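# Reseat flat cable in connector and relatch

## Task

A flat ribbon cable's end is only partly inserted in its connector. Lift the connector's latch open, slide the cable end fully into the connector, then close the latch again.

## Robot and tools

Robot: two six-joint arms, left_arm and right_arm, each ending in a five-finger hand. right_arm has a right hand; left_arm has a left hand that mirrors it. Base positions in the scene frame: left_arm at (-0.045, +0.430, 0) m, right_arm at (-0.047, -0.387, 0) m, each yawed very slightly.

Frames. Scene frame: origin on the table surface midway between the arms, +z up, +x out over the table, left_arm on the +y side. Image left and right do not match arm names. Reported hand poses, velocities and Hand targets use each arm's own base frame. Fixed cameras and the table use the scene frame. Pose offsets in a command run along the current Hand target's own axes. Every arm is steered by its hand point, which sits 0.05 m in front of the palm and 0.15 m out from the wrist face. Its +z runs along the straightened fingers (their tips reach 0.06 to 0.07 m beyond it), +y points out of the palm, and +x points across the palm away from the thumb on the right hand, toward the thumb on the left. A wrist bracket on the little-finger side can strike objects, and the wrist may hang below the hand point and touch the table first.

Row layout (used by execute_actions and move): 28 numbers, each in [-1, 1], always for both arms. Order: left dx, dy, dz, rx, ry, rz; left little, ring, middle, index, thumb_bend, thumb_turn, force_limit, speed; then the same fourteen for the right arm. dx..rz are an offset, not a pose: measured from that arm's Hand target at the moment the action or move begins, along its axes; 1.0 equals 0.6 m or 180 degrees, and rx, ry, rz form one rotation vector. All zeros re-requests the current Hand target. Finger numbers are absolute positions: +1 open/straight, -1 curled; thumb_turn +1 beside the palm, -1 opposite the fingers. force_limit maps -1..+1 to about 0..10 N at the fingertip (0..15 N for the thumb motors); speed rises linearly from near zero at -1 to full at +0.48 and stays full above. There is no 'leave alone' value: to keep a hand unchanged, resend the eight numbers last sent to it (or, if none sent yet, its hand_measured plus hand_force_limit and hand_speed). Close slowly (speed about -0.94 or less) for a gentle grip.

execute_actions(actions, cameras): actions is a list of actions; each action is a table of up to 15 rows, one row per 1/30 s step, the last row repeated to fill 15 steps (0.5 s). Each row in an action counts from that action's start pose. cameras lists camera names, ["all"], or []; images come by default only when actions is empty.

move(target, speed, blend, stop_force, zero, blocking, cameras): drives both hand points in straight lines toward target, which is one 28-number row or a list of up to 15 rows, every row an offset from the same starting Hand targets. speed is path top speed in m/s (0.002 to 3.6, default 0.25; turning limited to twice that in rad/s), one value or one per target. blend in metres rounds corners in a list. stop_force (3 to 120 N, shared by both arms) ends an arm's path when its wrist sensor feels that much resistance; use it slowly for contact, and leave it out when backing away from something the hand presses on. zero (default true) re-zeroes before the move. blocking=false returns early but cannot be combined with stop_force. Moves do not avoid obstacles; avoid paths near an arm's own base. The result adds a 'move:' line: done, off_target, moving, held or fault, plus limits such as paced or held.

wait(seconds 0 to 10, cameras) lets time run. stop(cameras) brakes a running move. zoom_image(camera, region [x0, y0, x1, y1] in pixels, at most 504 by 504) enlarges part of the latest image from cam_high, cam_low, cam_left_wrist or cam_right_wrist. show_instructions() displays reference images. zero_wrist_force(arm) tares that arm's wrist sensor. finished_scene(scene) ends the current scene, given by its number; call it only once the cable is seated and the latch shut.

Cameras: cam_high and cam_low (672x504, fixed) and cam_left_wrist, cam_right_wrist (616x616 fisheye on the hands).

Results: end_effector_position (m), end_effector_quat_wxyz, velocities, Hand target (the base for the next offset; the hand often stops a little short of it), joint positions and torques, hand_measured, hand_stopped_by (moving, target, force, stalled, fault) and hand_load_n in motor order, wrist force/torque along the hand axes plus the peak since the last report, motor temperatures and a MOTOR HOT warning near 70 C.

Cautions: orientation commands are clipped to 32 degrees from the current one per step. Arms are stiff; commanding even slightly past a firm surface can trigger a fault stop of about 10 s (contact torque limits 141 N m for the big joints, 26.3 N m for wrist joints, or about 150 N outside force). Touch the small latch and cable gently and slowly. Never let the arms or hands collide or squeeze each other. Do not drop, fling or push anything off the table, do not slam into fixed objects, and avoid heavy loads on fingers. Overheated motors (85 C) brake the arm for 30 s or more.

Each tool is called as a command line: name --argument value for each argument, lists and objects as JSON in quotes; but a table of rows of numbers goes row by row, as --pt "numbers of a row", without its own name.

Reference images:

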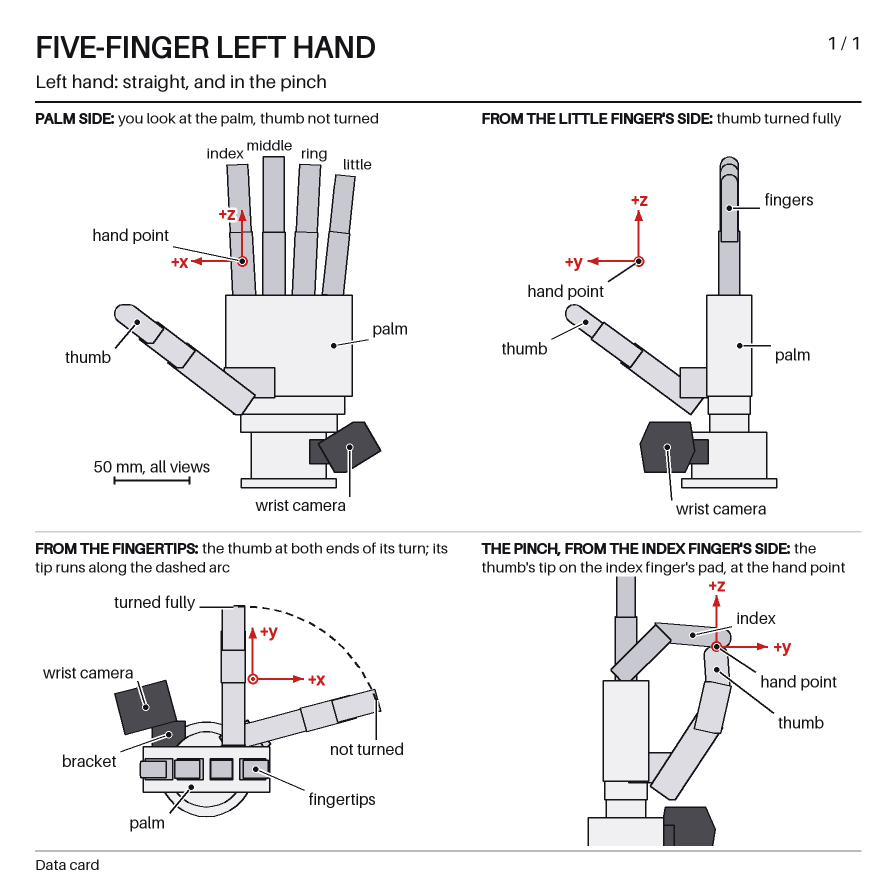

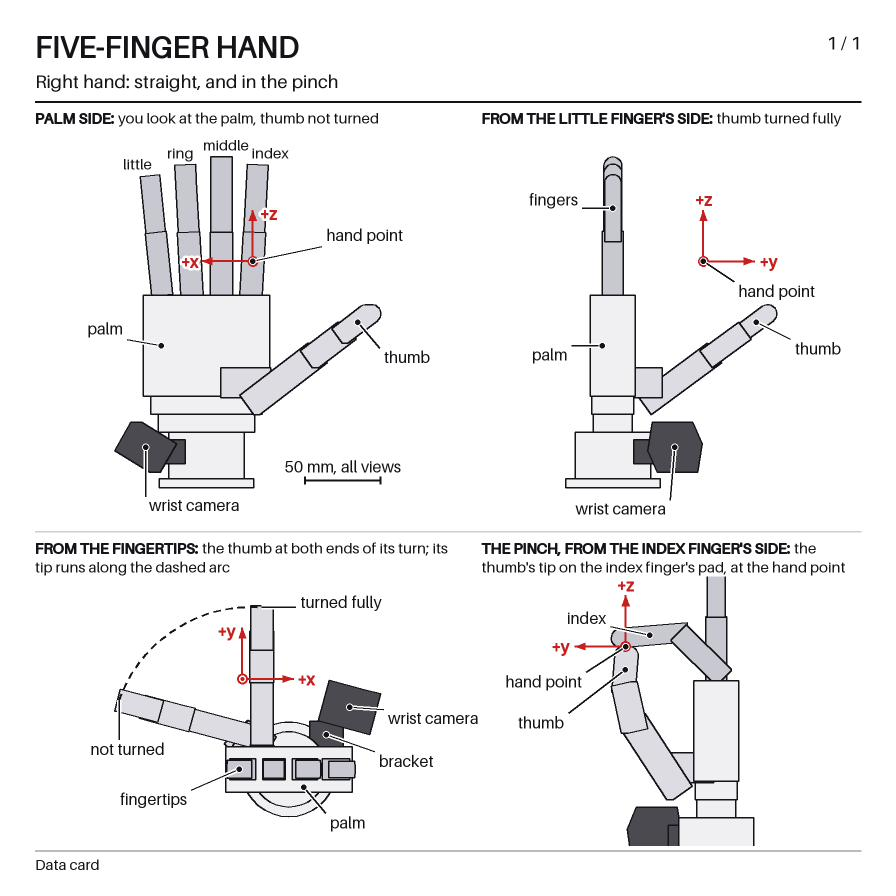

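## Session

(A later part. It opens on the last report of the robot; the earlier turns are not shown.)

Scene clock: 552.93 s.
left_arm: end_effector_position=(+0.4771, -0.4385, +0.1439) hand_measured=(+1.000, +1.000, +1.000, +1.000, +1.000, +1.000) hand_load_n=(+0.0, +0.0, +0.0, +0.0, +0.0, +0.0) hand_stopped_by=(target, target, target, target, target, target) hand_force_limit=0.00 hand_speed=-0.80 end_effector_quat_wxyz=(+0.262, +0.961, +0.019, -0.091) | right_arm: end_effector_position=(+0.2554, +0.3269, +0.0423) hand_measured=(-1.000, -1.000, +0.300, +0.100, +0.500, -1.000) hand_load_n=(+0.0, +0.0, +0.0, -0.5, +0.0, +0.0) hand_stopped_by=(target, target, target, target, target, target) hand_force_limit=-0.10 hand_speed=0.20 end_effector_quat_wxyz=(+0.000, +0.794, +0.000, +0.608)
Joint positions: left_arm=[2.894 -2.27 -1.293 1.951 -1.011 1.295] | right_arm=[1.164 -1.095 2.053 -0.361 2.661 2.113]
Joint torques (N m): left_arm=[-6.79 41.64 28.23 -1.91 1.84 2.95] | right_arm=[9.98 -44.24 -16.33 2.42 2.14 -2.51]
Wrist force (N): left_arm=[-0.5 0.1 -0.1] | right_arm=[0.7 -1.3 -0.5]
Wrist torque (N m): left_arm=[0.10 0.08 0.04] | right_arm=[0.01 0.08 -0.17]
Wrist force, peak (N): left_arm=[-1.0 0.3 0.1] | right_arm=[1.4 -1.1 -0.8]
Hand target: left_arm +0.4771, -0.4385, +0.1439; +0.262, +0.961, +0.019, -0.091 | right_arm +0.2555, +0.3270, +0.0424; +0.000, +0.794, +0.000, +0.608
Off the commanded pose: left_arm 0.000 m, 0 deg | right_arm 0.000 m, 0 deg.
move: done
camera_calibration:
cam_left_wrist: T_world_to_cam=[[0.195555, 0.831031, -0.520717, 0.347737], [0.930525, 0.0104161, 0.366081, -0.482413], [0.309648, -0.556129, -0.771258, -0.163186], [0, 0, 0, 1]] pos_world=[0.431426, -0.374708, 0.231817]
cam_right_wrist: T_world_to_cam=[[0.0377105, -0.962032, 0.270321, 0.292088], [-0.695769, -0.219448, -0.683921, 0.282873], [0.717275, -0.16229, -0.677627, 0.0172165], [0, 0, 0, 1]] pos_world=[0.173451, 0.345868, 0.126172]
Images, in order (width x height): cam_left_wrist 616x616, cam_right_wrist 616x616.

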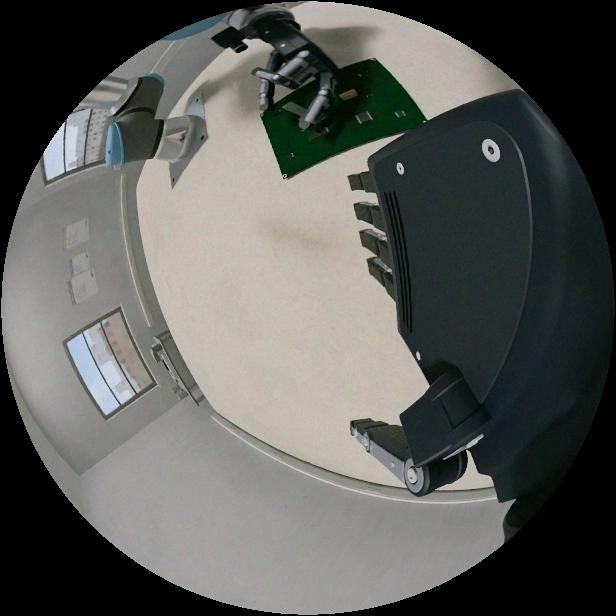

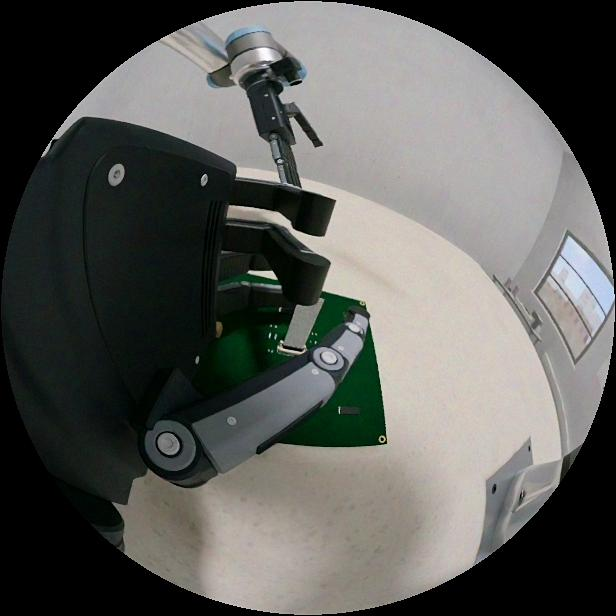

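move --target '[0,0,0,0,0,0,1,1,1,1,1,1,0,-0.8,0,0,0,0,0,0,-1,-1,0.3,0.1,0.5,-0.58,-0.1,-0.3]' --speed 0.05

move --target '[0,0,0,0,0,0,1,1,1,1,1,1,0,-0.8,0,0,0,0,0,0,-1,-1,0.3,0.1,0.0,-0.58,-0.1,-0.3]' --speed 0.05

move --target '[0,0,0,0,0,0,1,1,1,1,1,1,0,-0.8,0,0,0,0,0,0,-1,-1,0.3,-0.6,0.0,-0.58,0.4,-0.92]' --speed 0.05

move --target '[0,0,0,0,0,0,1,1,1,1,1,1,0,-0.8,-0.0048,0,0.0013,0,0,0,-1,-1,0.3,-0.6,0.0,-0.58,0.4,-0.92]' --speed 0.004 --stop_force 8

move --target '[0,0,0,0,0,0,1,1,1,1,1,1,0,-0.8,-0.0048,0,0.0013,0,0,0,-1,-1,0.3,-0.6,0.0,-0.58,0.4,-0.92]' --speed 0.004 --stop_force 8 --cameras '["cam_right_wrist"]'

Scene clock: 568.07 s.
left_arm: end_effector_position=(+0.4771, -0.4385, +0.1439) hand_measured=(+1.000, +1.000, +1.000, +1.000, +1.000, +1.000) hand_load_n=(+0.0, +0.0, +0.0, +0.0, +0.0, +0.0) hand_stopped_by=(target, target, target, target, target, target) hand_force_limit=0.00 hand_speed=-0.80 end_effector_quat_wxyz=(+0.262, +0.961, +0.019, -0.091) | right_arm: end_effector_position=(+0.2555, +0.3270, +0.0424) hand_measured=(-1.000, -1.000, +0.300, +0.100, +0.500, -0.580) hand_load_n=(+0.0, +0.0, +0.0, +0.0, +0.0, +0.0) hand_stopped_by=(target, target, target, target, target, target) hand_force_limit=-0.10 hand_speed=-0.30 end_effector_quat_wxyz=(+0.000, +0.794, +0.000, +0.608)
Joint positions: left_arm=[2.894 -2.27 -1.293 1.951 -1.011 1.295] | right_arm=[1.164 -1.095 2.053 -0.361 2.661 2.113]
Joint torques (N m): left_arm=[-6.2 42.17 29.53 -1.97 1.73 2.95] | right_arm=[6.18 -45.26 -19.03 -0.06 0.44 -2.35]
Wrist force (N): left_arm=[-0.6 0.2 0.3] | right_arm=[0.5 -0.9 -0.5]
Wrist torque (N m): left_arm=[0.08 0.10 0.04] | right_arm=[0.06 0.12 -0.17]
Wrist force, peak (N): left_arm=[-1.1 0.2 0.0] | right_arm=[0.7 -1.3 -0.8]
Hand target: left_arm +0.4771, -0.4385, +0.1439; +0.262, +0.961, +0.019, -0.091 | right_arm +0.2555, +0.3270, +0.0424; +0.000, +0.794, +0.000, +0.608
Off the commanded pose: left_arm 0.000 m, 0 deg | right_arm 0.000 m, 0 deg.
move: done

Scene clock: 568.83 s.
left_arm: end_effector_position=(+0.4771, -0.4385, +0.1439) hand_measured=(+1.000, +1.000, +1.000, +1.000, +1.000, +1.000) hand_load_n=(+0.0, +0.0, +0.0, +0.0, +0.0, +0.0) hand_stopped_by=(target, target, target, target, target, target) hand_force_limit=0.00 hand_speed=-0.80 end_effector_quat_wxyz=(+0.262, +0.961, +0.019, -0.091) | right_arm: end_effector_position=(+0.2555, +0.3270, +0.0424) hand_measured=(-1.000, -1.000, +0.300, +0.100, +0.000, -0.580) hand_load_n=(+0.0, +0.0, +0.0, +0.0, +0.0, +0.5) hand_stopped_by=(target, target, target, target, target, target) hand_force_limit=-0.10 hand_speed=-0.30 end_effector_quat_wxyz=(+0.000, +0.794, +0.000, +0.608)
Joint positions: left_arm=[2.894 -2.27 -1.293 1.951 -1.011 1.295] | right_arm=[1.164 -1.095 2.053 -0.361 2.661 2.113]
Joint torques (N m): left_arm=[-6.14 41.06 29.22 -1.9 1.69 2.86] | right_arm=[5.17 -44.84 -19.82 0.53 0.4 -2.15]
Wrist force (N): left_arm=[-0.8 0.2 0.1] | right_arm=[0.5 -1.0 -0.7]
Wrist torque (N m): left_arm=[0.10 0.13 0.02] | right_arm=[0.06 0.12 -0.17]
Wrist force, peak (N): left_arm=[-1.0 -0.1 0.2] | right_arm=[0.9 -1.3 -0.6]
Hand target: left_arm +0.4771, -0.4385, +0.1439; +0.262, +0.961, +0.019, -0.091 | right_arm +0.2555, +0.3270, +0.0424; +0.000, +0.794, +0.000, +0.608
Off the commanded pose: left_arm 0.000 m, 0 deg | right_arm 0.000 m, 0 deg.
move: done

Scene clock: 570.57 s.
left_arm: end_effector_position=(+0.4771, -0.4385, +0.1439) hand_measured=(+1.000, +1.000, +1.000, +1.000, +1.000, +1.000) hand_load_n=(+0.0, +0.0, +0.0, +0.0, +0.0, +0.0) hand_stopped_by=(target, target, target, target, target, target) hand_force_limit=0.00 hand_speed=-0.80 end_effector_quat_wxyz=(+0.262, +0.961, +0.019, -0.091) | right_arm: end_effector_position=(+0.2555, +0.3270, +0.0424) hand_measured=(-1.000, -1.000, +0.300, -0.226, +0.000, -0.580) hand_load_n=(+0.5, +0.0, +0.5, +10.5, +1.5, +0.0) hand_stopped_by=(target, target, target, force, target, target) hand_force_limit=0.40 hand_speed=-0.92 end_effector_quat_wxyz=(+0.000, +0.794, +0.000, +0.608)
Joint positions: left_arm=[2.894 -2.27 -1.293 1.951 -1.011 1.295] | right_arm=[1.164 -1.095 2.053 -0.361 2.661 2.113]
Joint torques (N m): left_arm=[-6.53 41.77 28.44 -1.91 1.74 3.25] | right_arm=[4.45 -44.53 -19.01 1.82 0.6 -1.5]
Wrist force (N): left_arm=[-0.9 0.0 0.2] | right_arm=[0.3 -1.0 -0.3]
Wrist torque (N m): left_arm=[0.06 0.14 0.02] | right_arm=[0.07 0.14 -0.18]
Wrist force, peak (N): left_arm=[-1.0 0.2 0.3] | right_arm=[0.7 -1.2 -0.9]
Hand target: left_arm +0.4771, -0.4385, +0.1439; +0.262, +0.961, +0.019, -0.091 | right_arm +0.2555, +0.3270, +0.0424; +0.000, +0.794, +0.000, +0.608
Off the commanded pose: left_arm 0.000 m, 0 deg | right_arm 0.000 m, 0 deg.
move: done

Scene clock: 571.90 s.
left_arm: end_effector_position=(+0.4771, -0.4385, +0.1439) hand_measured=(+1.000, +1.000, +1.000, +1.000, +1.000, +1.000) hand_load_n=(+0.0, +0.0, +0.0, +0.0, +0.0, -0.5) hand_stopped_by=(target, target, target, target, target, target) hand_force_limit=0.00 hand_speed=-0.80 end_effector_quat_wxyz=(+0.262, +0.961, +0.019, -0.091) | right_arm: end_effector_position=(+0.2555, +0.3270, +0.0394) hand_measured=(-1.000, -1.000, +0.300, -0.226, +0.000, -0.580) hand_load_n=(+0.0, +0.0, +0.0, +10.5, +1.5, -0.5) hand_stopped_by=(target, target, target, force, target, target) hand_force_limit=0.40 hand_speed=-0.92 end_effector_quat_wxyz=(+0.000, +0.794, +0.000, +0.608)
Joint positions: left_arm=[2.894 -2.27 -1.293 1.951 -1.011 1.295] | right_arm=[1.164 -1.089 2.054 -0.369 2.661 2.113]
Joint torques (N m): left_arm=[-6.1 41.37 28.64 -1.94 1.66 2.89] | right_arm=[-1.53 -36.44 -3 2.24 0.22 -1.38]
Wrist force (N): left_arm=[-0.7 0.1 0.3] | right_arm=[2.7 -0.9 -1.0]
Wrist torque (N m): left_arm=[0.07 0.13 0.03] | right_arm=[0.03 0.11 -0.16]
Wrist force, peak (N): left_arm=[-1.0 0.3 0.3] | right_arm=[3.2 -0.7 -1.0]
Hand target: left_arm +0.4771, -0.4385, +0.1439; +0.262, +0.961, +0.019, -0.091 | right_arm +0.2555, +0.3270, +0.0394; +0.000, +0.794, +0.000, +0.608
Off the commanded pose: left_arm 0.000 m, 0 deg | right_arm 0.000 m, 0 deg.
move: done

Scene clock: 573.23 s.
left_arm: end_effector_position=(+0.4771, -0.4385, +0.1439) hand_measured=(+1.000, +1.000, +1.000, +1.000, +1.000, +1.000) hand_load_n=(+0.0, +0.0, +0.0, +0.0, +0.0, +0.0) hand_stopped_by=(target, target, target, target, target, target) hand_force_limit=0.00 hand_speed=-0.80 end_effector_quat_wxyz=(+0.262, +0.961, +0.019, -0.091) | right_arm: end_effector_position=(+0.2555, +0.3269, +0.0364) hand_measured=(-1.000, -1.000, +0.300, -0.226, +0.000, -0.580) hand_load_n=(+0.0, +0.0, +0.0, +10.5, +1.0, -0.5) hand_stopped_by=(target, target, target, force, target, target) hand_force_limit=0.40 hand_speed=-0.92 end_effector_quat_wxyz=(+0.000, +0.794, +0.000, +0.608)
Joint positions: left_arm=[2.894 -2.27 -1.293 1.951 -1.011 1.295] | right_arm=[1.164 -1.082 2.055 -0.377 2.661 2.113]
Joint torques (N m): left_arm=[-6.15 40.91 28.76 -1.76 1.6 3.09] | right_arm=[-7.01 -35.96 -2.56 2.13 -0.08 -2.62]
Wrist force (N): left_arm=[-0.9 0.1 0.0] | right_arm=[2.9 -0.7 -0.8]
Wrist torque (N m): left_arm=[0.09 0.14 0.01] | right_arm=[0.03 0.11 -0.16]
Wrist force, peak (N): left_arm=[-1.1 0.2 -0.1] | right_arm=[3.3 -0.6 -1.2]
Hand target: left_arm +0.4771, -0.4385, +0.1439; +0.262, +0.961, +0.019, -0.091 | right_arm +0.2555, +0.3270, +0.0364; +0.000, +0.794, +0.000, +0.608
Off the commanded pose: left_arm 0.000 m, 0 deg | right_arm 0.000 m, 0 deg.
move: done
camera_calibration:
cam_right_wrist: T_world_to_cam=[[0.0376946, -0.962072, 0.270177, 0.293814], [-0.695709, -0.219349, -0.684014, 0.278827], [0.717334, -0.162181, -0.677591, 0.0131829], [0, 0, 0, 1]] pos_world=[0.173451, 0.345968, 0.120272]
Images, in order (width x height): cam_right_wrist 616x616.

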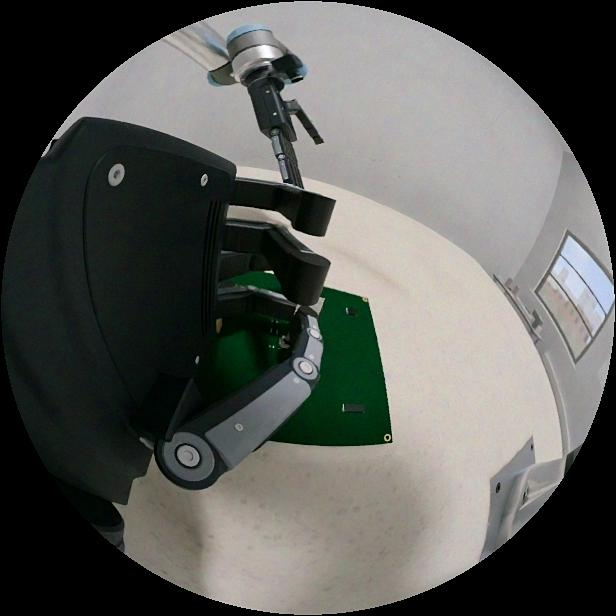

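zoom_image --camera "cam_right_wrist" --region '[260, 290, 340, 360]'

execute_actions --actions '[]' --cameras '["cam_left_wrist"]'

zoom_image --camera "cam_left_wrist" --region '[280, 85, 340, 135]'

Scaled by 6.300 from the camera's 616x616 image, which has a finer 880x880 frame.

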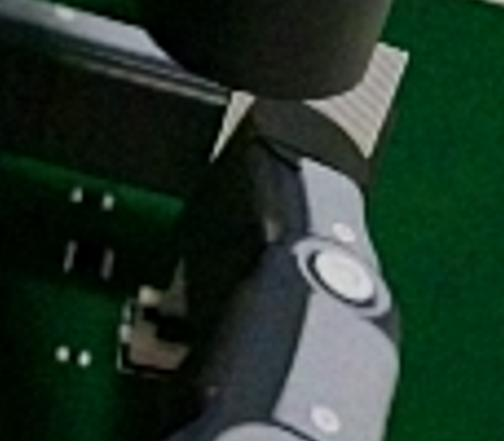

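Scene clock: 578.70 s.
left_arm: end_effector_position=(+0.4771, -0.4385, +0.1439) hand_measured=(+1.000, +1.000, +1.000, +1.000, +1.000, +1.000) hand_load_n=(+0.0, +0.0, +0.0, +0.0, -0.5, +0.0) hand_stopped_by=(target, target, target, target, target, target) hand_force_limit=0.00 hand_speed=-0.80 end_effector_quat_wxyz=(+0.262, +0.961, +0.019, -0.091) | right_arm: end_effector_position=(+0.2555, +0.3270, +0.0364) hand_measured=(-1.000, -1.000, +0.300, -0.226, +0.000, -0.580) hand_load_n=(+0.0, +0.0, +0.0, +10.5, +1.5, -0.5) hand_stopped_by=(target, target, target, force, target, target) hand_force_limit=0.40 hand_speed=-0.92 end_effector_quat_wxyz=(+0.000, +0.794, +0.000, +0.608)
Joint positions: left_arm=[2.894 -2.27 -1.293 1.951 -1.011 1.295] | right_arm=[1.164 -1.082 2.055 -0.377 2.661 2.113]
Joint velocities: within noise
Joint torques (N m): left_arm=[-6.68 41.46 28.86 -1.67 1.67 2.94] | right_arm=[-8.45 -43.88 -14.33 2.09 -0.03 -2.3]
Motor temperatures (°C): left_arm=[32 35 30 38 35 38] | right_arm=[31 35 32 41 34 46]
Wrist force (N): left_arm=[-0.9 0.2 0.1] | right_arm=[3.3 -0.5 -0.8]
Wrist torque (N m): left_arm=[0.09 0.14 0.02] | right_arm=[0.06 0.07 -0.14]
Wrist force, peak (N): left_arm=[-1.1 0.5 0.2] | right_arm=[3.6 -0.5 -1.2]
Hand target: left_arm +0.4771, -0.4385, +0.1439; +0.262, +0.961, +0.019, -0.091 | right_arm +0.2555, +0.3270, +0.0364; +0.000, +0.794, +0.000, +0.608
Off the commanded pose: left_arm 0.000 m, 0 deg | right_arm 0.000 m, 0 deg.
camera_calibration:
cam_left_wrist: T_world_to_cam=[[0.195555, 0.831031, -0.520717, 0.347737], [0.930525, 0.0104161, 0.366081, -0.482413], [0.309648, -0.556129, -0.771258, -0.163186], [0, 0, 0, 1]] pos_world=[0.431426, -0.374708, 0.231817]
Images, in order (width x height): cam_left_wrist 616x616.

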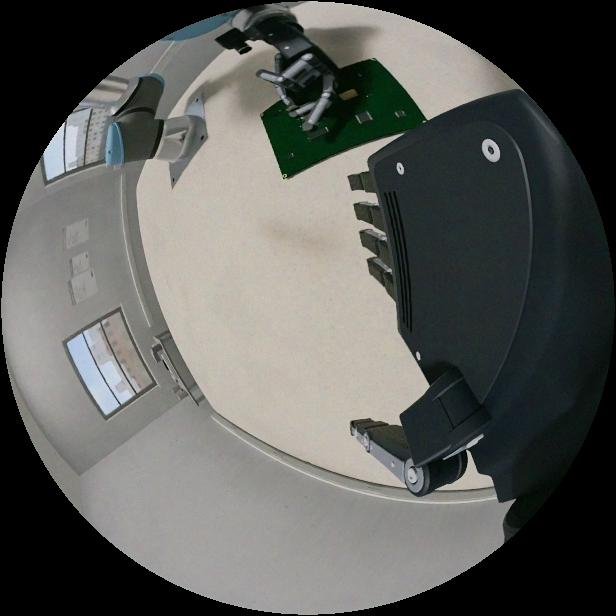

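Scaled by 8.400 from the camera's 616x616 image, which has a finer 880x880 frame.

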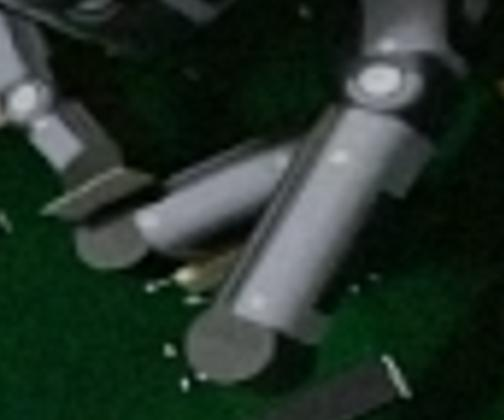

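move --target '[0,0,0,0,0,0,1,1,1,1,1,1,0,-0.8,0,0,0,0,0,0,-1,-1,0.3,0.1,0.0,-0.58,0.0,-0.6]' --speed 0.02

move --target '[0,0,0,0,0,0,1,1,1,1,1,1,0,-0.8,0,0,0,0,0,0,-1,-1,0.3,0.1,0.5,-0.58,0.0,-0.3]' --speed 0.02

move --target '[0,0,0,0,0,0,1,1,1,1,1,1,0,-0.8,0,0,0,0,0,0,-1,-1,0.3,0.1,0.5,-0.85,0.0,-0.3]' --speed 0.02 --cameras '["cam_left_wrist","cam_right_wrist"]'

zoom_image --camera "cam_right_wrist" --region '[260, 290, 340, 360]'

zoom_image --camera "cam_right_wrist" --region '[270, 325, 310, 360]'

Scene clock: 590.77 s.
left_arm: end_effector_position=(+0.4771, -0.4385, +0.1439) hand_measured=(+1.000, +1.000, +1.000, +1.000, +1.000, +1.000) hand_load_n=(+0.0, +0.0, +0.0, +0.0, +0.0, +0.0) hand_stopped_by=(target, target, target, target, target, target) hand_force_limit=0.00 hand_speed=-0.80 end_effector_quat_wxyz=(+0.262, +0.961, +0.019, -0.091) | right_arm: end_effector_position=(+0.2555, +0.3270, +0.0364) hand_measured=(-1.000, -1.000, +0.300, +0.100, +0.000, -0.580) hand_load_n=(+0.0, +0.0, +0.0, +0.0, +0.0, +0.0) hand_stopped_by=(target, target, target, target, target, target) hand_force_limit=0.00 hand_speed=-0.60 end_effector_quat_wxyz=(+0.000, +0.794, +0.000, +0.608)
Joint positions: left_arm=[2.894 -2.27 -1.293 1.951 -1.011 1.295] | right_arm=[1.164 -1.082 2.055 -0.377 2.661 2.113]
Joint torques (N m): left_arm=[-5.88 42.44 29.2 -1.67 1.54 3.01] | right_arm=[-8.41 -44.36 -14.86 1.66 0.31 -1.67]
Wrist force (N): left_arm=[-0.6 0.1 0.2] | right_arm=[0.7 -1.0 -0.4]
Wrist torque (N m): left_arm=[0.08 0.09 0.04] | right_arm=[0.04 0.09 -0.16]
Wrist force, peak (N): left_arm=[-1.2 0.2 0.1] | right_arm=[3.5 -0.7 -1.3]
Hand target: left_arm +0.4771, -0.4385, +0.1439; +0.262, +0.961, +0.019, -0.091 | right_arm +0.2555, +0.3270, +0.0364; +0.000, +0.794, +0.000, +0.608
Off the commanded pose: left_arm 0.000 m, 0 deg | right_arm 0.000 m, 0 deg.
move: done

Scene clock: 591.53 s.
left_arm: end_effector_position=(+0.4771, -0.4385, +0.1439) hand_measured=(+1.000, +1.000, +1.000, +1.000, +1.000, +1.000) hand_load_n=(+0.0, +0.0, +0.0, +0.0, +0.0, -0.5) hand_stopped_by=(target, target, target, target, target, target) hand_force_limit=0.00 hand_speed=-0.80 end_effector_quat_wxyz=(+0.262, +0.961, +0.019, -0.091) | right_arm: end_effector_position=(+0.2555, +0.3270, +0.0364) hand_measured=(-1.000, -1.000, +0.300, +0.100, +0.500, -0.580) hand_load_n=(+0.0, +0.0, +0.0, +0.0, +0.0, +0.5) hand_stopped_by=(target, target, target, target, target, target) hand_force_limit=0.00 hand_speed=-0.30 end_effector_quat_wxyz=(+0.000, +0.794, +0.000, +0.608)
Joint positions: left_arm=[2.894 -2.27 -1.293 1.951 -1.011 1.295] | right_arm=[1.164 -1.082 2.055 -0.377 2.661 2.113]
Joint torques (N m): left_arm=[-5.76 41.66 29.16 -1.68 1.68 3.14] | right_arm=[-7.57 -43.04 -14.1 1.74 0.44 -1.8]
Wrist force (N): left_arm=[-1.0 0.2 0.0] | right_arm=[0.6 -1.1 -0.7]
Wrist torque (N m): left_arm=[0.10 0.16 0.01] | right_arm=[0.06 0.11 -0.16]
Wrist force, peak (N): left_arm=[-1.1 0.2 0.2] | right_arm=[0.8 -1.1 -0.8]
Hand target: left_arm +0.4771, -0.4385, +0.1439; +0.262, +0.961, +0.019, -0.091 | right_arm +0.2555, +0.3270, +0.0364; +0.000, +0.794, +0.000, +0.608
Off the commanded pose: left_arm 0.000 m, 0 deg | right_arm 0.000 m, 0 deg.
move: done

Scene clock: 592.03 s.
left_arm: end_effector_position=(+0.4771, -0.4385, +0.1439) hand_measured=(+1.000, +1.000, +1.000, +1.000, +1.000, +1.000) hand_load_n=(+0.0, +0.0, +0.0, +0.0, +0.0, +0.0) hand_stopped_by=(target, target, target, target, target, target) hand_force_limit=0.00 hand_speed=-0.80 end_effector_quat_wxyz=(+0.262, +0.961, +0.019, -0.091) | right_arm: end_effector_position=(+0.2555, +0.3270, +0.0364) hand_measured=(-1.000, -1.000, +0.300, +0.100, +0.500, -0.850) hand_load_n=(+0.0, +0.0, +0.0, +0.0, +0.0, +0.0) hand_stopped_by=(target, target, target, target, target, target) hand_force_limit=0.00 hand_speed=-0.30 end_effector_quat_wxyz=(+0.000, +0.794, +0.000, +0.608)
Joint positions: left_arm=[2.894 -2.27 -1.293 1.951 -1.011 1.295] | right_arm=[1.164 -1.082 2.055 -0.377 2.661 2.113]
Joint torques (N m): left_arm=[-6.16 42.04 29.78 -1.67 1.56 3.01] | right_arm=[-8.44 -43.97 -13.97 1.73 0.5 -1.89]
Wrist force (N): left_arm=[-0.9 0.0 0.0] | right_arm=[0.4 -1.0 -0.6]
Wrist torque (N m): left_arm=[0.07 0.13 0.02] | right_arm=[0.06 0.15 -0.17]
Wrist force, peak (N): left_arm=[-1.0 0.3 0.2] | right_arm=[0.6 -1.4 -0.8]
Hand target: left_arm +0.4771, -0.4385, +0.1439; +0.262, +0.961, +0.019, -0.091 | right_arm +0.2555, +0.3270, +0.0364; +0.000, +0.794, +0.000, +0.608
Off the commanded pose: left_arm 0.000 m, 0 deg | right_arm 0.000 m, 0 deg.
move: done
camera_calibration:
cam_left_wrist: T_world_to_cam=[[0.195555, 0.831031, -0.520717, 0.347737], [0.930525, 0.0104161, 0.366081, -0.482413], [0.309648, -0.556129, -0.771258, -0.163186], [0, 0, 0, 1]] pos_world=[0.431426, -0.374708, 0.231817]
cam_right_wrist: T_world_to_cam=[[0.0376974, -0.962109, 0.270046, 0.293842], [-0.695698, -0.21926, -0.684053, 0.278799], [0.717344, -0.162083, -0.677603, 0.0131488], [0, 0, 0, 1]] pos_world=[0.173451, 0.345968, 0.120272]
Images, in order (width x height): cam_left_wrist 616x616, cam_right_wrist 616x616.

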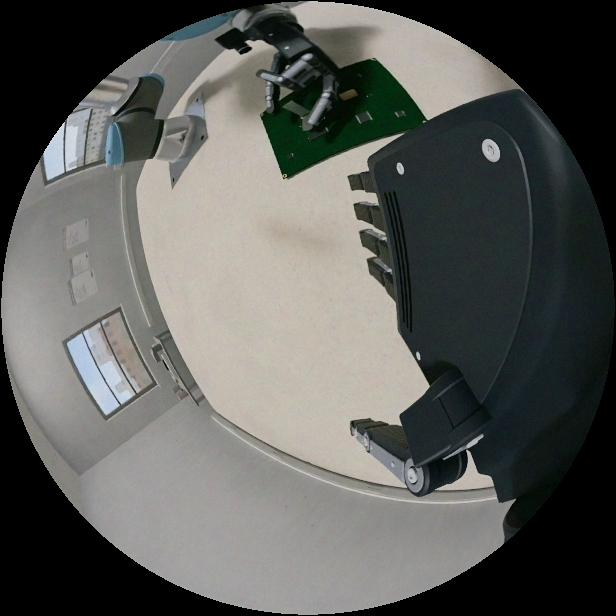

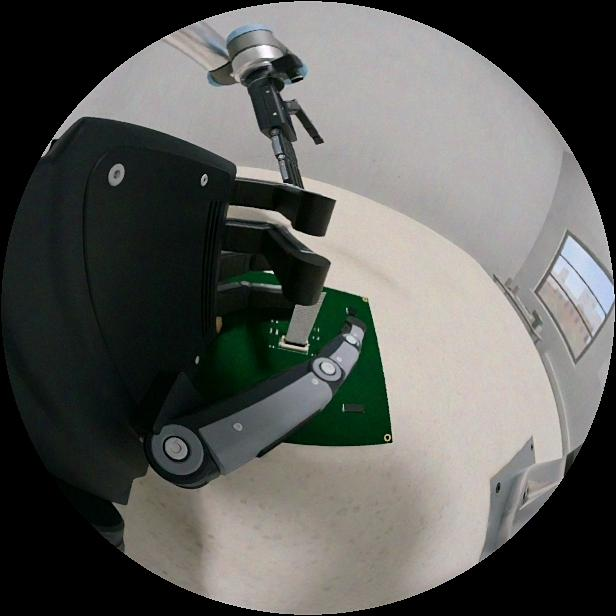

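Scaled by 6.300 from the camera's 616x616 image, which has a finer 880x880 frame.

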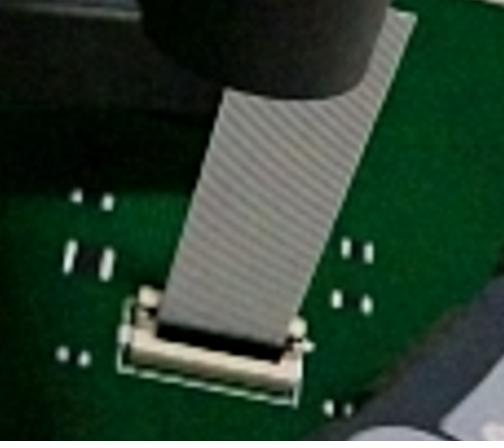

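Scaled by 12.600 from the camera's 616x616 image, which has a finer 880x880 frame.

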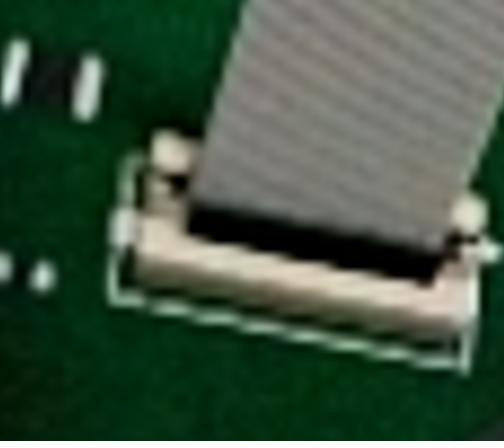

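move --target '[0,0,0,0,0,0,1,1,1,1,1,1,0,-0.8,-0.0071,0,0.0019,0,0,0,-1,-1,0.3,0.1,0.5,-0.85,0.0,-0.3]' --speed 0.03

move --target '[0,0,0,0,0,0,1,1,1,1,1,1,0,-0.8,0,0,0,0,0,0,-1,-1,0.3,0.1,0.0,-0.85,0.0,-0.3]' --speed 0.03

move --target '[0,0,0,0,0,0,1,1,1,1,1,1,0,-0.8,0,0,0,0,0,0,-1,-1,0.3,-0.6,0.0,-0.85,0.4,-0.92]' --speed 0.03 --cameras '["cam_left_wrist","cam_right_wrist"]'

zoom_image --camera "cam_right_wrist" --region '[260, 290, 340, 360]'

zoom_image --camera "cam_left_wrist" --region '[270, 75, 340, 135]'

Scene clock: 602.37 s.
left_arm: end_effector_position=(+0.4771, -0.4385, +0.1439) hand_measured=(+1.000, +1.000, +1.000, +1.000, +1.000, +1.000) hand_load_n=(+0.0, +0.0, +0.0, +0.0, +0.0, +0.0) hand_stopped_by=(target, target, target, target, target, target) hand_force_limit=0.00 hand_speed=-0.80 end_effector_quat_wxyz=(+0.262, +0.961, +0.019, -0.091) | right_arm: end_effector_position=(+0.2555, +0.3270, +0.0319) hand_measured=(-1.000, -1.000, +0.300, +0.100, +0.500, -0.850) hand_load_n=(+0.0, +0.0, +0.0, +0.0, +0.0, +0.5) hand_stopped_by=(target, target, target, target, target, target) hand_force_limit=0.00 hand_speed=-0.30 end_effector_quat_wxyz=(+0.000, +0.794, +0.000, +0.608)
Joint positions: left_arm=[2.894 -2.27 -1.293 1.951 -1.011 1.295] | right_arm=[1.164 -1.072 2.057 -0.388 2.661 2.113]
Joint torques (N m): left_arm=[-5.75 42.56 29.1 -1.7 1.61 3.01] | right_arm=[-5.84 -38.74 -2.22 2 0.52 0.27]
Wrist force (N): left_arm=[-0.9 0.2 0.3] | right_arm=[0.7 -1.1 -0.6]
Wrist torque (N m): left_arm=[0.08 0.15 0.02] | right_arm=[0.05 0.10 -0.16]
Wrist force, peak (N): left_arm=[-1.0 0.4 0.2] | right_arm=[0.7 -1.4 -0.6]
Hand target: left_arm +0.4771, -0.4385, +0.1439; +0.262, +0.961, +0.019, -0.091 | right_arm +0.2555, +0.3270, +0.0320; +0.000, +0.794, +0.000, +0.608
Off the commanded pose: left_arm 0.000 m, 0 deg | right_arm 0.000 m, 0 deg.
move: done

Scene clock: 603.13 s.
left_arm: end_effector_position=(+0.4771, -0.4385, +0.1439) hand_measured=(+1.000, +1.000, +1.000, +1.000, +1.000, +1.000) hand_load_n=(+0.0, +0.0, +0.0, +0.0, -0.5, +0.0) hand_stopped_by=(target, target, target, target, target, target) hand_force_limit=0.00 hand_speed=-0.80 end_effector_quat_wxyz=(+0.262, +0.961, +0.019, -0.091) | right_arm: end_effector_position=(+0.2555, +0.3269, +0.0320) hand_measured=(-1.000, -1.000, +0.300, +0.100, +0.000, -0.850) hand_load_n=(+0.0, +0.0, +0.0, +0.0, +0.0, +0.0) hand_stopped_by=(target, target, target, target, target, target) hand_force_limit=0.00 hand_speed=-0.30 end_effector_quat_wxyz=(+0.000, +0.794, +0.000, +0.608)
Joint positions: left_arm=[2.894 -2.27 -1.293 1.951 -1.011 1.295] | right_arm=[1.164 -1.073 2.057 -0.388 2.661 2.113]
Joint torques (N m): left_arm=[-5.42 42.09 28.94 -1.6 1.54 3.04] | right_arm=[-3.16 -45.61 -8.16 2.25 1.01 1.15]
Wrist force (N): left_arm=[-0.7 0.1 0.1] | right_arm=[0.5 -1.0 -0.6]
Wrist torque (N m): left_arm=[0.09 0.11 0.03] | right_arm=[0.06 0.12 -0.17]
Wrist force, peak (N): left_arm=[-1.0 0.1 0.1] | right_arm=[0.5 -1.2 -0.9]
Hand target: left_arm +0.4771, -0.4385, +0.1439; +0.262, +0.961, +0.019, -0.091 | right_arm +0.2555, +0.3270, +0.0320; +0.000, +0.794, +0.000, +0.608
Off the commanded pose: left_arm 0.000 m, 0 deg | right_arm 0.000 m, 0 deg.
move: done

Scene clock: 604.87 s.
left_arm: end_effector_position=(+0.4771, -0.4385, +0.1439) hand_measured=(+1.000, +1.000, +1.000, +1.000, +1.000, +1.000) hand_load_n=(+0.0, +0.0, +0.0, +0.0, -0.5, +0.0) hand_stopped_by=(target, target, target, target, target, target) hand_force_limit=0.00 hand_speed=-0.80 end_effector_quat_wxyz=(+0.262, +0.961, +0.019, -0.091) | right_arm: end_effector_position=(+0.2555, +0.3270, +0.0320) hand_measured=(-1.000, -1.000, +0.300, -0.226, +0.000, -0.850) hand_load_n=(+0.0, +0.0, +0.0, +7.5, +1.5, +0.0) hand_stopped_by=(target, target, target, force, target, target) hand_force_limit=0.40 hand_speed=-0.92 end_effector_quat_wxyz=(+0.000, +0.794, +0.000, +0.608)
Joint positions: left_arm=[2.894 -2.27 -1.293 1.951 -1.011 1.295] | right_arm=[1.164 -1.073 2.057 -0.388 2.661 2.113]
Joint torques (N m): left_arm=[-5.08 43.5 28.6 -1.66 1.55 2.93] | right_arm=[1.98 -44.04 -14.34 2.22 1.78 2.84]
Wrist force (N): left_arm=[-0.8 0.2 0.1] | right_arm=[0.7 -1.3 -0.2]
Wrist torque (N m): left_arm=[0.09 0.12 0.02] | right_arm=[0.00 0.10 -0.17]
Wrist force, peak (N): left_arm=[-1.0 0.2 0.3] | right_arm=[0.9 -1.2 -0.7]
Hand target: left_arm +0.4771, -0.4385, +0.1439; +0.262, +0.961, +0.019, -0.091 | right_arm +0.2555, +0.3270, +0.0320; +0.000, +0.794, +0.000, +0.608
Off the commanded pose: left_arm 0.000 m, 0 deg | right_arm 0.000 m, 0 deg.
move: done
camera_calibration:
cam_left_wrist: T_world_to_cam=[[0.195555, 0.831031, -0.520717, 0.347737], [0.930525, 0.0104161, 0.366081, -0.482413], [0.309648, -0.556129, -0.771258, -0.163186], [0, 0, 0, 1]] pos_world=[0.431426, -0.374708, 0.231817]
cam_right_wrist: T_world_to_cam=[[0.0376974, -0.962109, 0.270046, 0.29503], [-0.695698, -0.21926, -0.684053, 0.275789], [0.717344, -0.162083, -0.677603, 0.0101674], [0, 0, 0, 1]] pos_world=[0.173451, 0.345968, 0.115872]
Images, in order (width x height): cam_left_wrist 616x616, cam_right_wrist 616x616.

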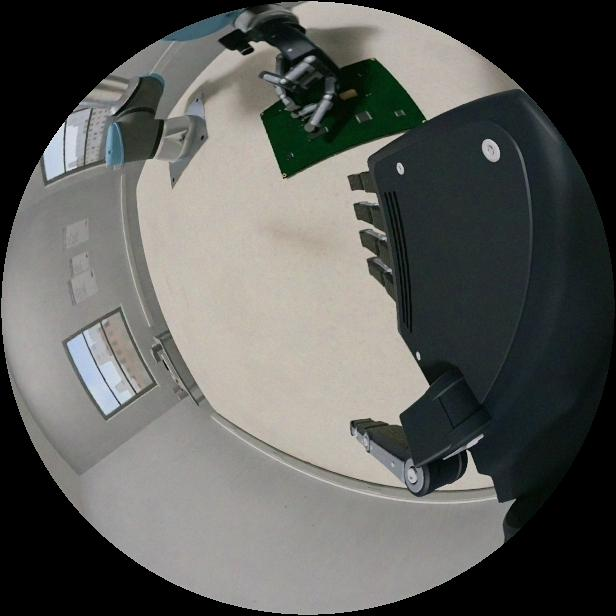

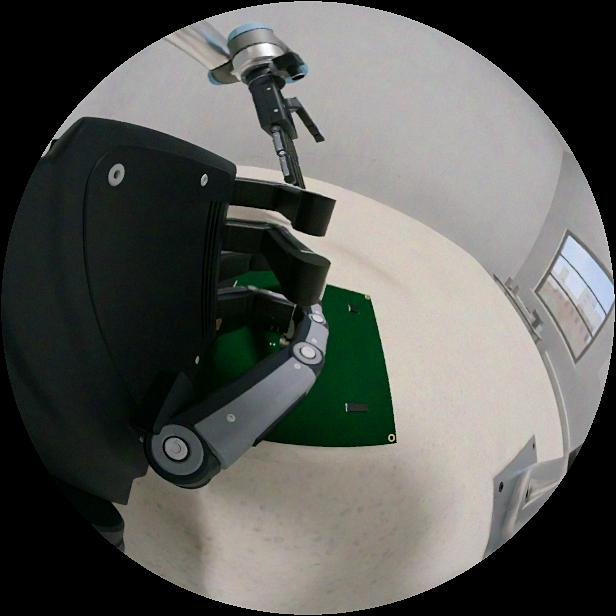

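Scaled by 6.300 from the camera's 616x616 image, which has a finer 880x880 frame.

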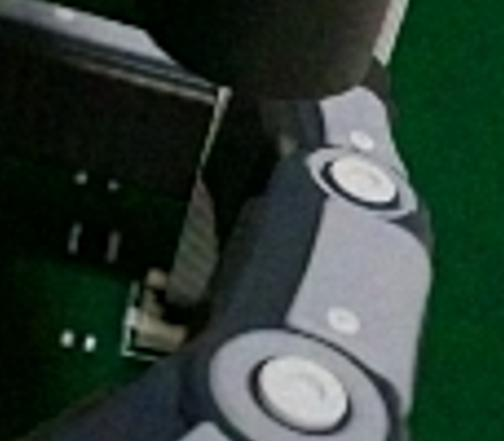

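Scaled by 7.200 from the camera's 616x616 image, which has a finer 880x880 frame.

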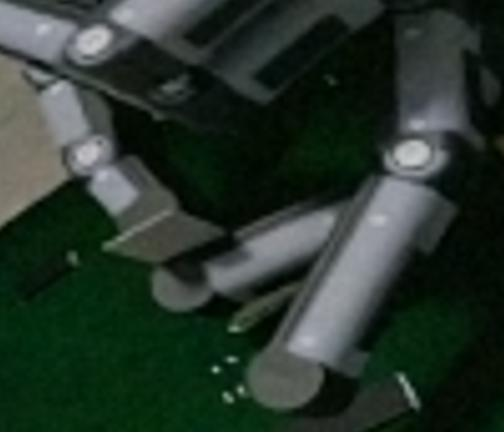

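move --target '[0,0,0,0,0,0,1,1,1,1,1,1,0,-0.8,-0.0048,0,0.0013,0,0,0,-1,-1,0.3,-0.6,0.0,-0.85,0.4,-0.92]' --speed 0.004 --stop_force 8

move --target '[0,0,0,0,0,0,1,1,1,1,1,1,0,-0.8,0,0,0,0,0,0,-1,-1,0.3,0.1,0.0,-0.85,0.0,-0.6]' --speed 0.02

move --target '[0,0,0,0,0,0,1,1,1,1,1,1,0,-0.8,0.0129,0,-0.0035,0,0,0,-1,-1,0.3,0.1,0.0,-0.85,0.0,-0.6]' --speed 0.03

move --target '[0,0,0,0,0,0,1,1,1,1,1,1,0,-0.8,0,0,0,0,0,0,-1,-1,0.3,0.1,0.5,-0.85,0.0,-0.3]' --speed 0.02 --cameras '["cam_left_wrist","cam_right_wrist"]'

zoom_image --camera "cam_right_wrist" --region '[260, 290, 340, 360]'

zoom_image --camera "cam_right_wrist" --region '[270, 325, 310, 360]'

zoom_image --camera "cam_left_wrist" --region '[270, 75, 340, 135]'

Scene clock: 616.30 s.
left_arm: end_effector_position=(+0.4771, -0.4385, +0.1439) hand_measured=(+1.000, +1.000, +1.000, +1.000, +1.000, +1.000) hand_load_n=(+0.0, +0.0, +0.0, +0.0, +0.0, +0.0) hand_stopped_by=(target, target, target, target, target, target) hand_force_limit=0.00 hand_speed=-0.80 end_effector_quat_wxyz=(+0.262, +0.961, +0.019, -0.091) | right_arm: end_effector_position=(+0.2555, +0.3269, +0.0290) hand_measured=(-1.000, -1.000, +0.300, -0.226, +0.000, -0.850) hand_load_n=(+0.0, +0.0, +0.0, +8.0, +2.0, -0.5) hand_stopped_by=(target, target, target, force, target, target) hand_force_limit=0.40 hand_speed=-0.92 end_effector_quat_wxyz=(+0.000, +0.794, +0.000, +0.608)
Joint positions: left_arm=[2.894 -2.27 -1.293 1.951 -1.011 1.295] | right_arm=[1.164 -1.066 2.058 -0.395 2.661 2.113]
Joint torques (N m): left_arm=[-6.06 42.47 29.14 -1.41 1.74 3.02] | right_arm=[4.94 -35.91 -2.69 2.2 0 1.09]
Wrist force (N): left_arm=[-0.8 0.1 0.0] | right_arm=[3.4 -0.3 -0.9]
Wrist torque (N m): left_arm=[0.08 0.12 0.03] | right_arm=[0.03 0.09 -0.16]
Wrist force, peak (N): left_arm=[-1.1 0.1 0.2] | right_arm=[3.8 0.0 -0.9]
Hand target: left_arm +0.4771, -0.4385, +0.1439; +0.262, +0.961, +0.019, -0.091 | right_arm +0.2555, +0.3270, +0.0290; +0.000, +0.794, +0.000, +0.608
Off the commanded pose: left_arm 0.000 m, 0 deg | right_arm 0.000 m, 0 deg.
move: done

Scene clock: 616.87 s.
left_arm: end_effector_position=(+0.4771, -0.4385, +0.1439) hand_measured=(+1.000, +1.000, +1.000, +1.000, +1.000, +1.000) hand_load_n=(+0.0, +0.0, +0.0, +0.0, +0.0, +0.0) hand_stopped_by=(target, target, target, target, target, target) hand_force_limit=0.00 hand_speed=-0.80 end_effector_quat_wxyz=(+0.262, +0.961, +0.019, -0.091) | right_arm: end_effector_position=(+0.2555, +0.3270, +0.0290) hand_measured=(-1.000, -1.000, +0.300, +0.100, +0.000, -0.850) hand_load_n=(+0.0, +0.0, +0.0, +0.0, -0.5, +0.0) hand_stopped_by=(target, target, target, target, target, target) hand_force_limit=0.00 hand_speed=-0.60 end_effector_quat_wxyz=(+0.000, +0.794, +0.000, +0.608)
Joint positions: left_arm=[2.894 -2.27 -1.293 1.951 -1.011 1.295] | right_arm=[1.164 -1.066 2.058 -0.395 2.661 2.113]
Joint torques (N m): left_arm=[-5.83 43.46 28.99 -1.73 1.76 2.89] | right_arm=[2.38 -45.69 -5.19 2.07 -0.18 -0.12]
Wrist force (N): left_arm=[-0.9 0.1 0.3] | right_arm=[0.9 -1.1 -0.8]
Wrist torque (N m): left_arm=[0.07 0.15 0.02] | right_arm=[0.05 0.09 -0.16]
Wrist force, peak (N): left_arm=[-1.0 -0.1 0.2] | right_arm=[3.8 0.0 -0.8]
Hand target: left_arm +0.4771, -0.4385, +0.1439; +0.262, +0.961, +0.019, -0.091 | right_arm +0.2555, +0.3270, +0.0290; +0.000, +0.794, +0.000, +0.608
Off the commanded pose: left_arm 0.000 m, 0 deg | right_arm 0.000 m, 0 deg.
move: done

Scene clock: 617.60 s.
left_arm: end_effector_position=(+0.4771, -0.4385, +0.1439) hand_measured=(+1.000, +1.000, +1.000, +1.000, +1.000, +1.000) hand_load_n=(+0.0, +0.0, -0.5, +0.0, +0.0, +0.0) hand_stopped_by=(target, target, target, target, target, target) hand_force_limit=0.00 hand_speed=-0.80 end_effector_quat_wxyz=(+0.262, +0.961, +0.019, -0.091) | right_arm: end_effector_position=(+0.2555, +0.3270, +0.0372) hand_measured=(-1.000, -1.000, +0.300, +0.100, +0.000, -0.850) hand_load_n=(+0.0, +0.0, +0.0, +0.0, +0.0, +0.0) hand_stopped_by=(target, target, target, target, target, target) hand_force_limit=0.00 hand_speed=-0.60 end_effector_quat_wxyz=(+0.000, +0.794, +0.000, +0.608)
Joint positions: left_arm=[2.894 -2.27 -1.293 1.951 -1.011 1.295] | right_arm=[1.164 -1.084 2.055 -0.375 2.661 2.113]
Joint torques (N m): left_arm=[-5.68 41.8 28.77 -1.64 1.66 2.85] | right_arm=[7.85 -18.83 -15.54 -0.15 1.4 -1.71]
Wrist force (N): left_arm=[-0.9 0.1 0.0] | right_arm=[0.8 -1.0 -0.6]
Wrist torque (N m): left_arm=[0.08 0.13 0.02] | right_arm=[0.06 0.09 -0.15]
Wrist force, peak (N): left_arm=[-1.0 0.1 0.2] | right_arm=[0.9 -1.2 -0.5]
Hand target: left_arm +0.4771, -0.4385, +0.1439; +0.262, +0.961, +0.019, -0.091 | right_arm +0.2555, +0.3270, +0.0371; +0.000, +0.794, +0.000, +0.608
Off the commanded pose: left_arm 0.000 m, 0 deg | right_arm 0.000 m, 0 deg.
move: done

Scene clock: 618.37 s.
left_arm: end_effector_position=(+0.4771, -0.4385, +0.1439) hand_measured=(+1.000, +1.000, +1.000, +1.000, +1.000, +1.000) hand_load_n=(+0.0, +0.0, +0.0, -0.5, +0.0, +0.0) hand_stopped_by=(target, target, target, target, target, target) hand_force_limit=0.00 hand_speed=-0.80 end_effector_quat_wxyz=(+0.262, +0.961, +0.019, -0.091) | right_arm: end_effector_position=(+0.2555, +0.3270, +0.0371) hand_measured=(-1.000, -1.000, +0.300, +0.100, +0.500, -0.850) hand_load_n=(+0.0, +0.0, +0.0, +0.0, +0.0, +0.0) hand_stopped_by=(target, target, target, target, target, target) hand_force_limit=0.00 hand_speed=-0.30 end_effector_quat_wxyz=(+0.000, +0.794, +0.000, +0.608)
Joint positions: left_arm=[2.894 -2.27 -1.293 1.951 -1.011 1.295] | right_arm=[1.164 -1.084 2.055 -0.375 2.661 2.113]
Joint torques (N m): left_arm=[-5.94 42.86 29.26 -1.67 1.42 3.02] | right_arm=[8.46 -19.94 -5.04 -0.68 1.52 0.18]
Wrist force (N): left_arm=[-0.7 0.3 0.1] | right_arm=[0.3 -1.1 -0.6]
Wrist torque (N m): left_arm=[0.11 0.12 0.03] | right_arm=[0.05 0.16 -0.18]
Wrist force, peak (N): left_arm=[-1.1 0.0 0.1] | right_arm=[0.8 -1.3 -0.7]
Hand target: left_arm +0.4771, -0.4385, +0.1439; +0.262, +0.961, +0.019, -0.091 | right_arm +0.2555, +0.3270, +0.0371; +0.000, +0.794, +0.000, +0.608
Off the commanded pose: left_arm 0.000 m, 0 deg | right_arm 0.000 m, 0 deg.
move: done
camera_calibration:
cam_left_wrist: T_world_to_cam=[[0.195555, 0.831031, -0.520717, 0.347737], [0.930525, 0.0104161, 0.366081, -0.482413], [0.309648, -0.556129, -0.771258, -0.163186], [0, 0, 0, 1]] pos_world=[0.431426, -0.374708, 0.231817]
cam_right_wrist: T_world_to_cam=[[0.0376794, -0.962115, 0.270028, 0.293687], [-0.6957, -0.219234, -0.68406, 0.279202], [0.717344, -0.162083, -0.677604, 0.0135554], [0, 0, 0, 1]] pos_world=[0.173451, 0.345968, 0.120872]
Images, in order (width x height): cam_left_wrist 616x616, cam_right_wrist 616x616.

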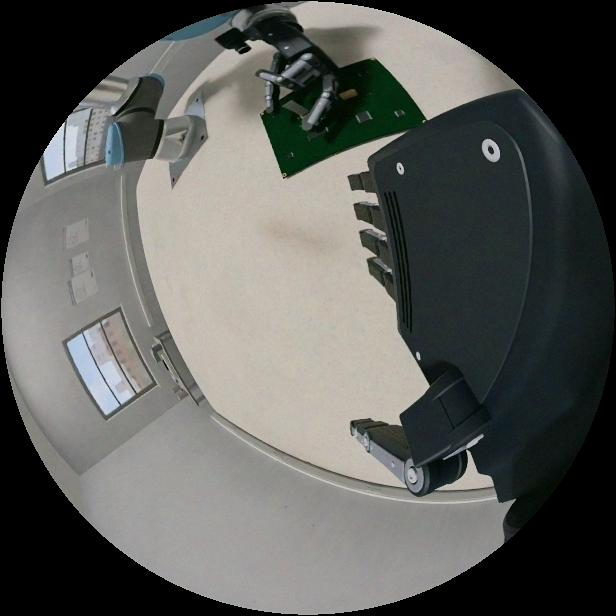

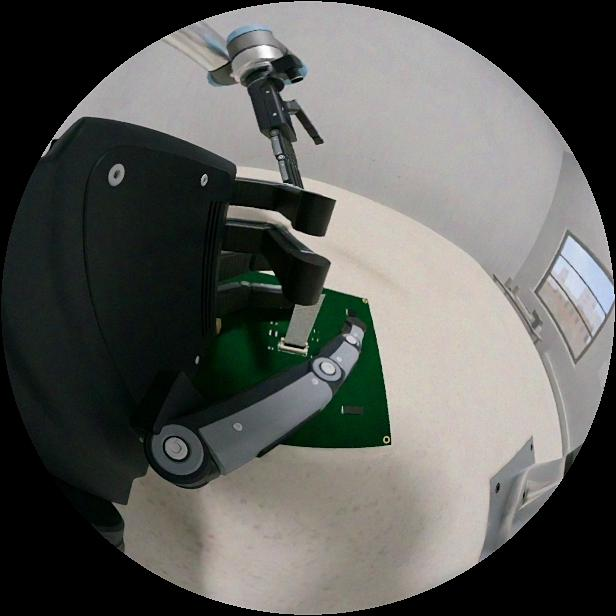

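Scaled by 6.300 from the camera's 616x616 image, which has a finer 880x880 frame.

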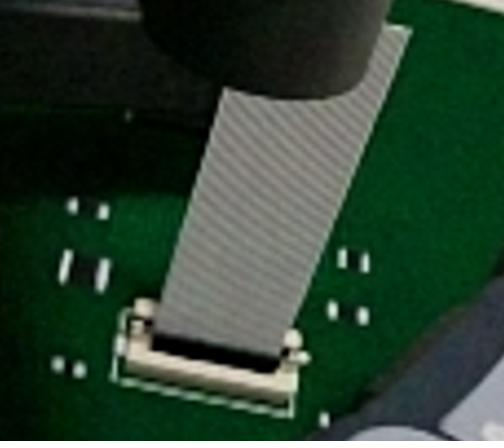

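Scaled by 12.600 from the camera's 616x616 image, which has a finer 880x880 frame.

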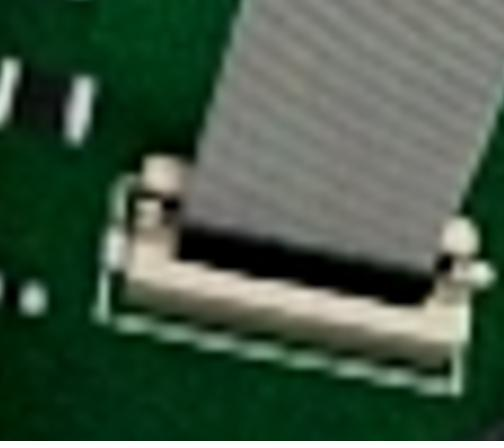

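Scaled by 7.200 from the camera's 616x616 image, which has a finer 880x880 frame.

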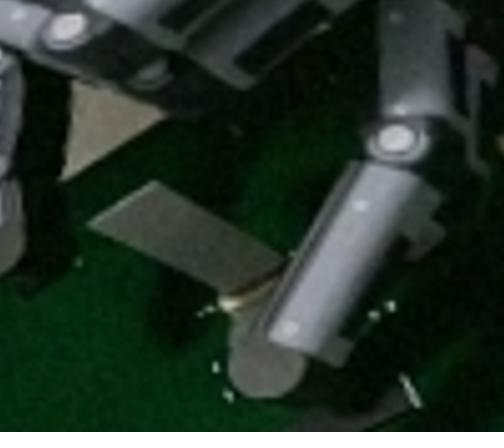

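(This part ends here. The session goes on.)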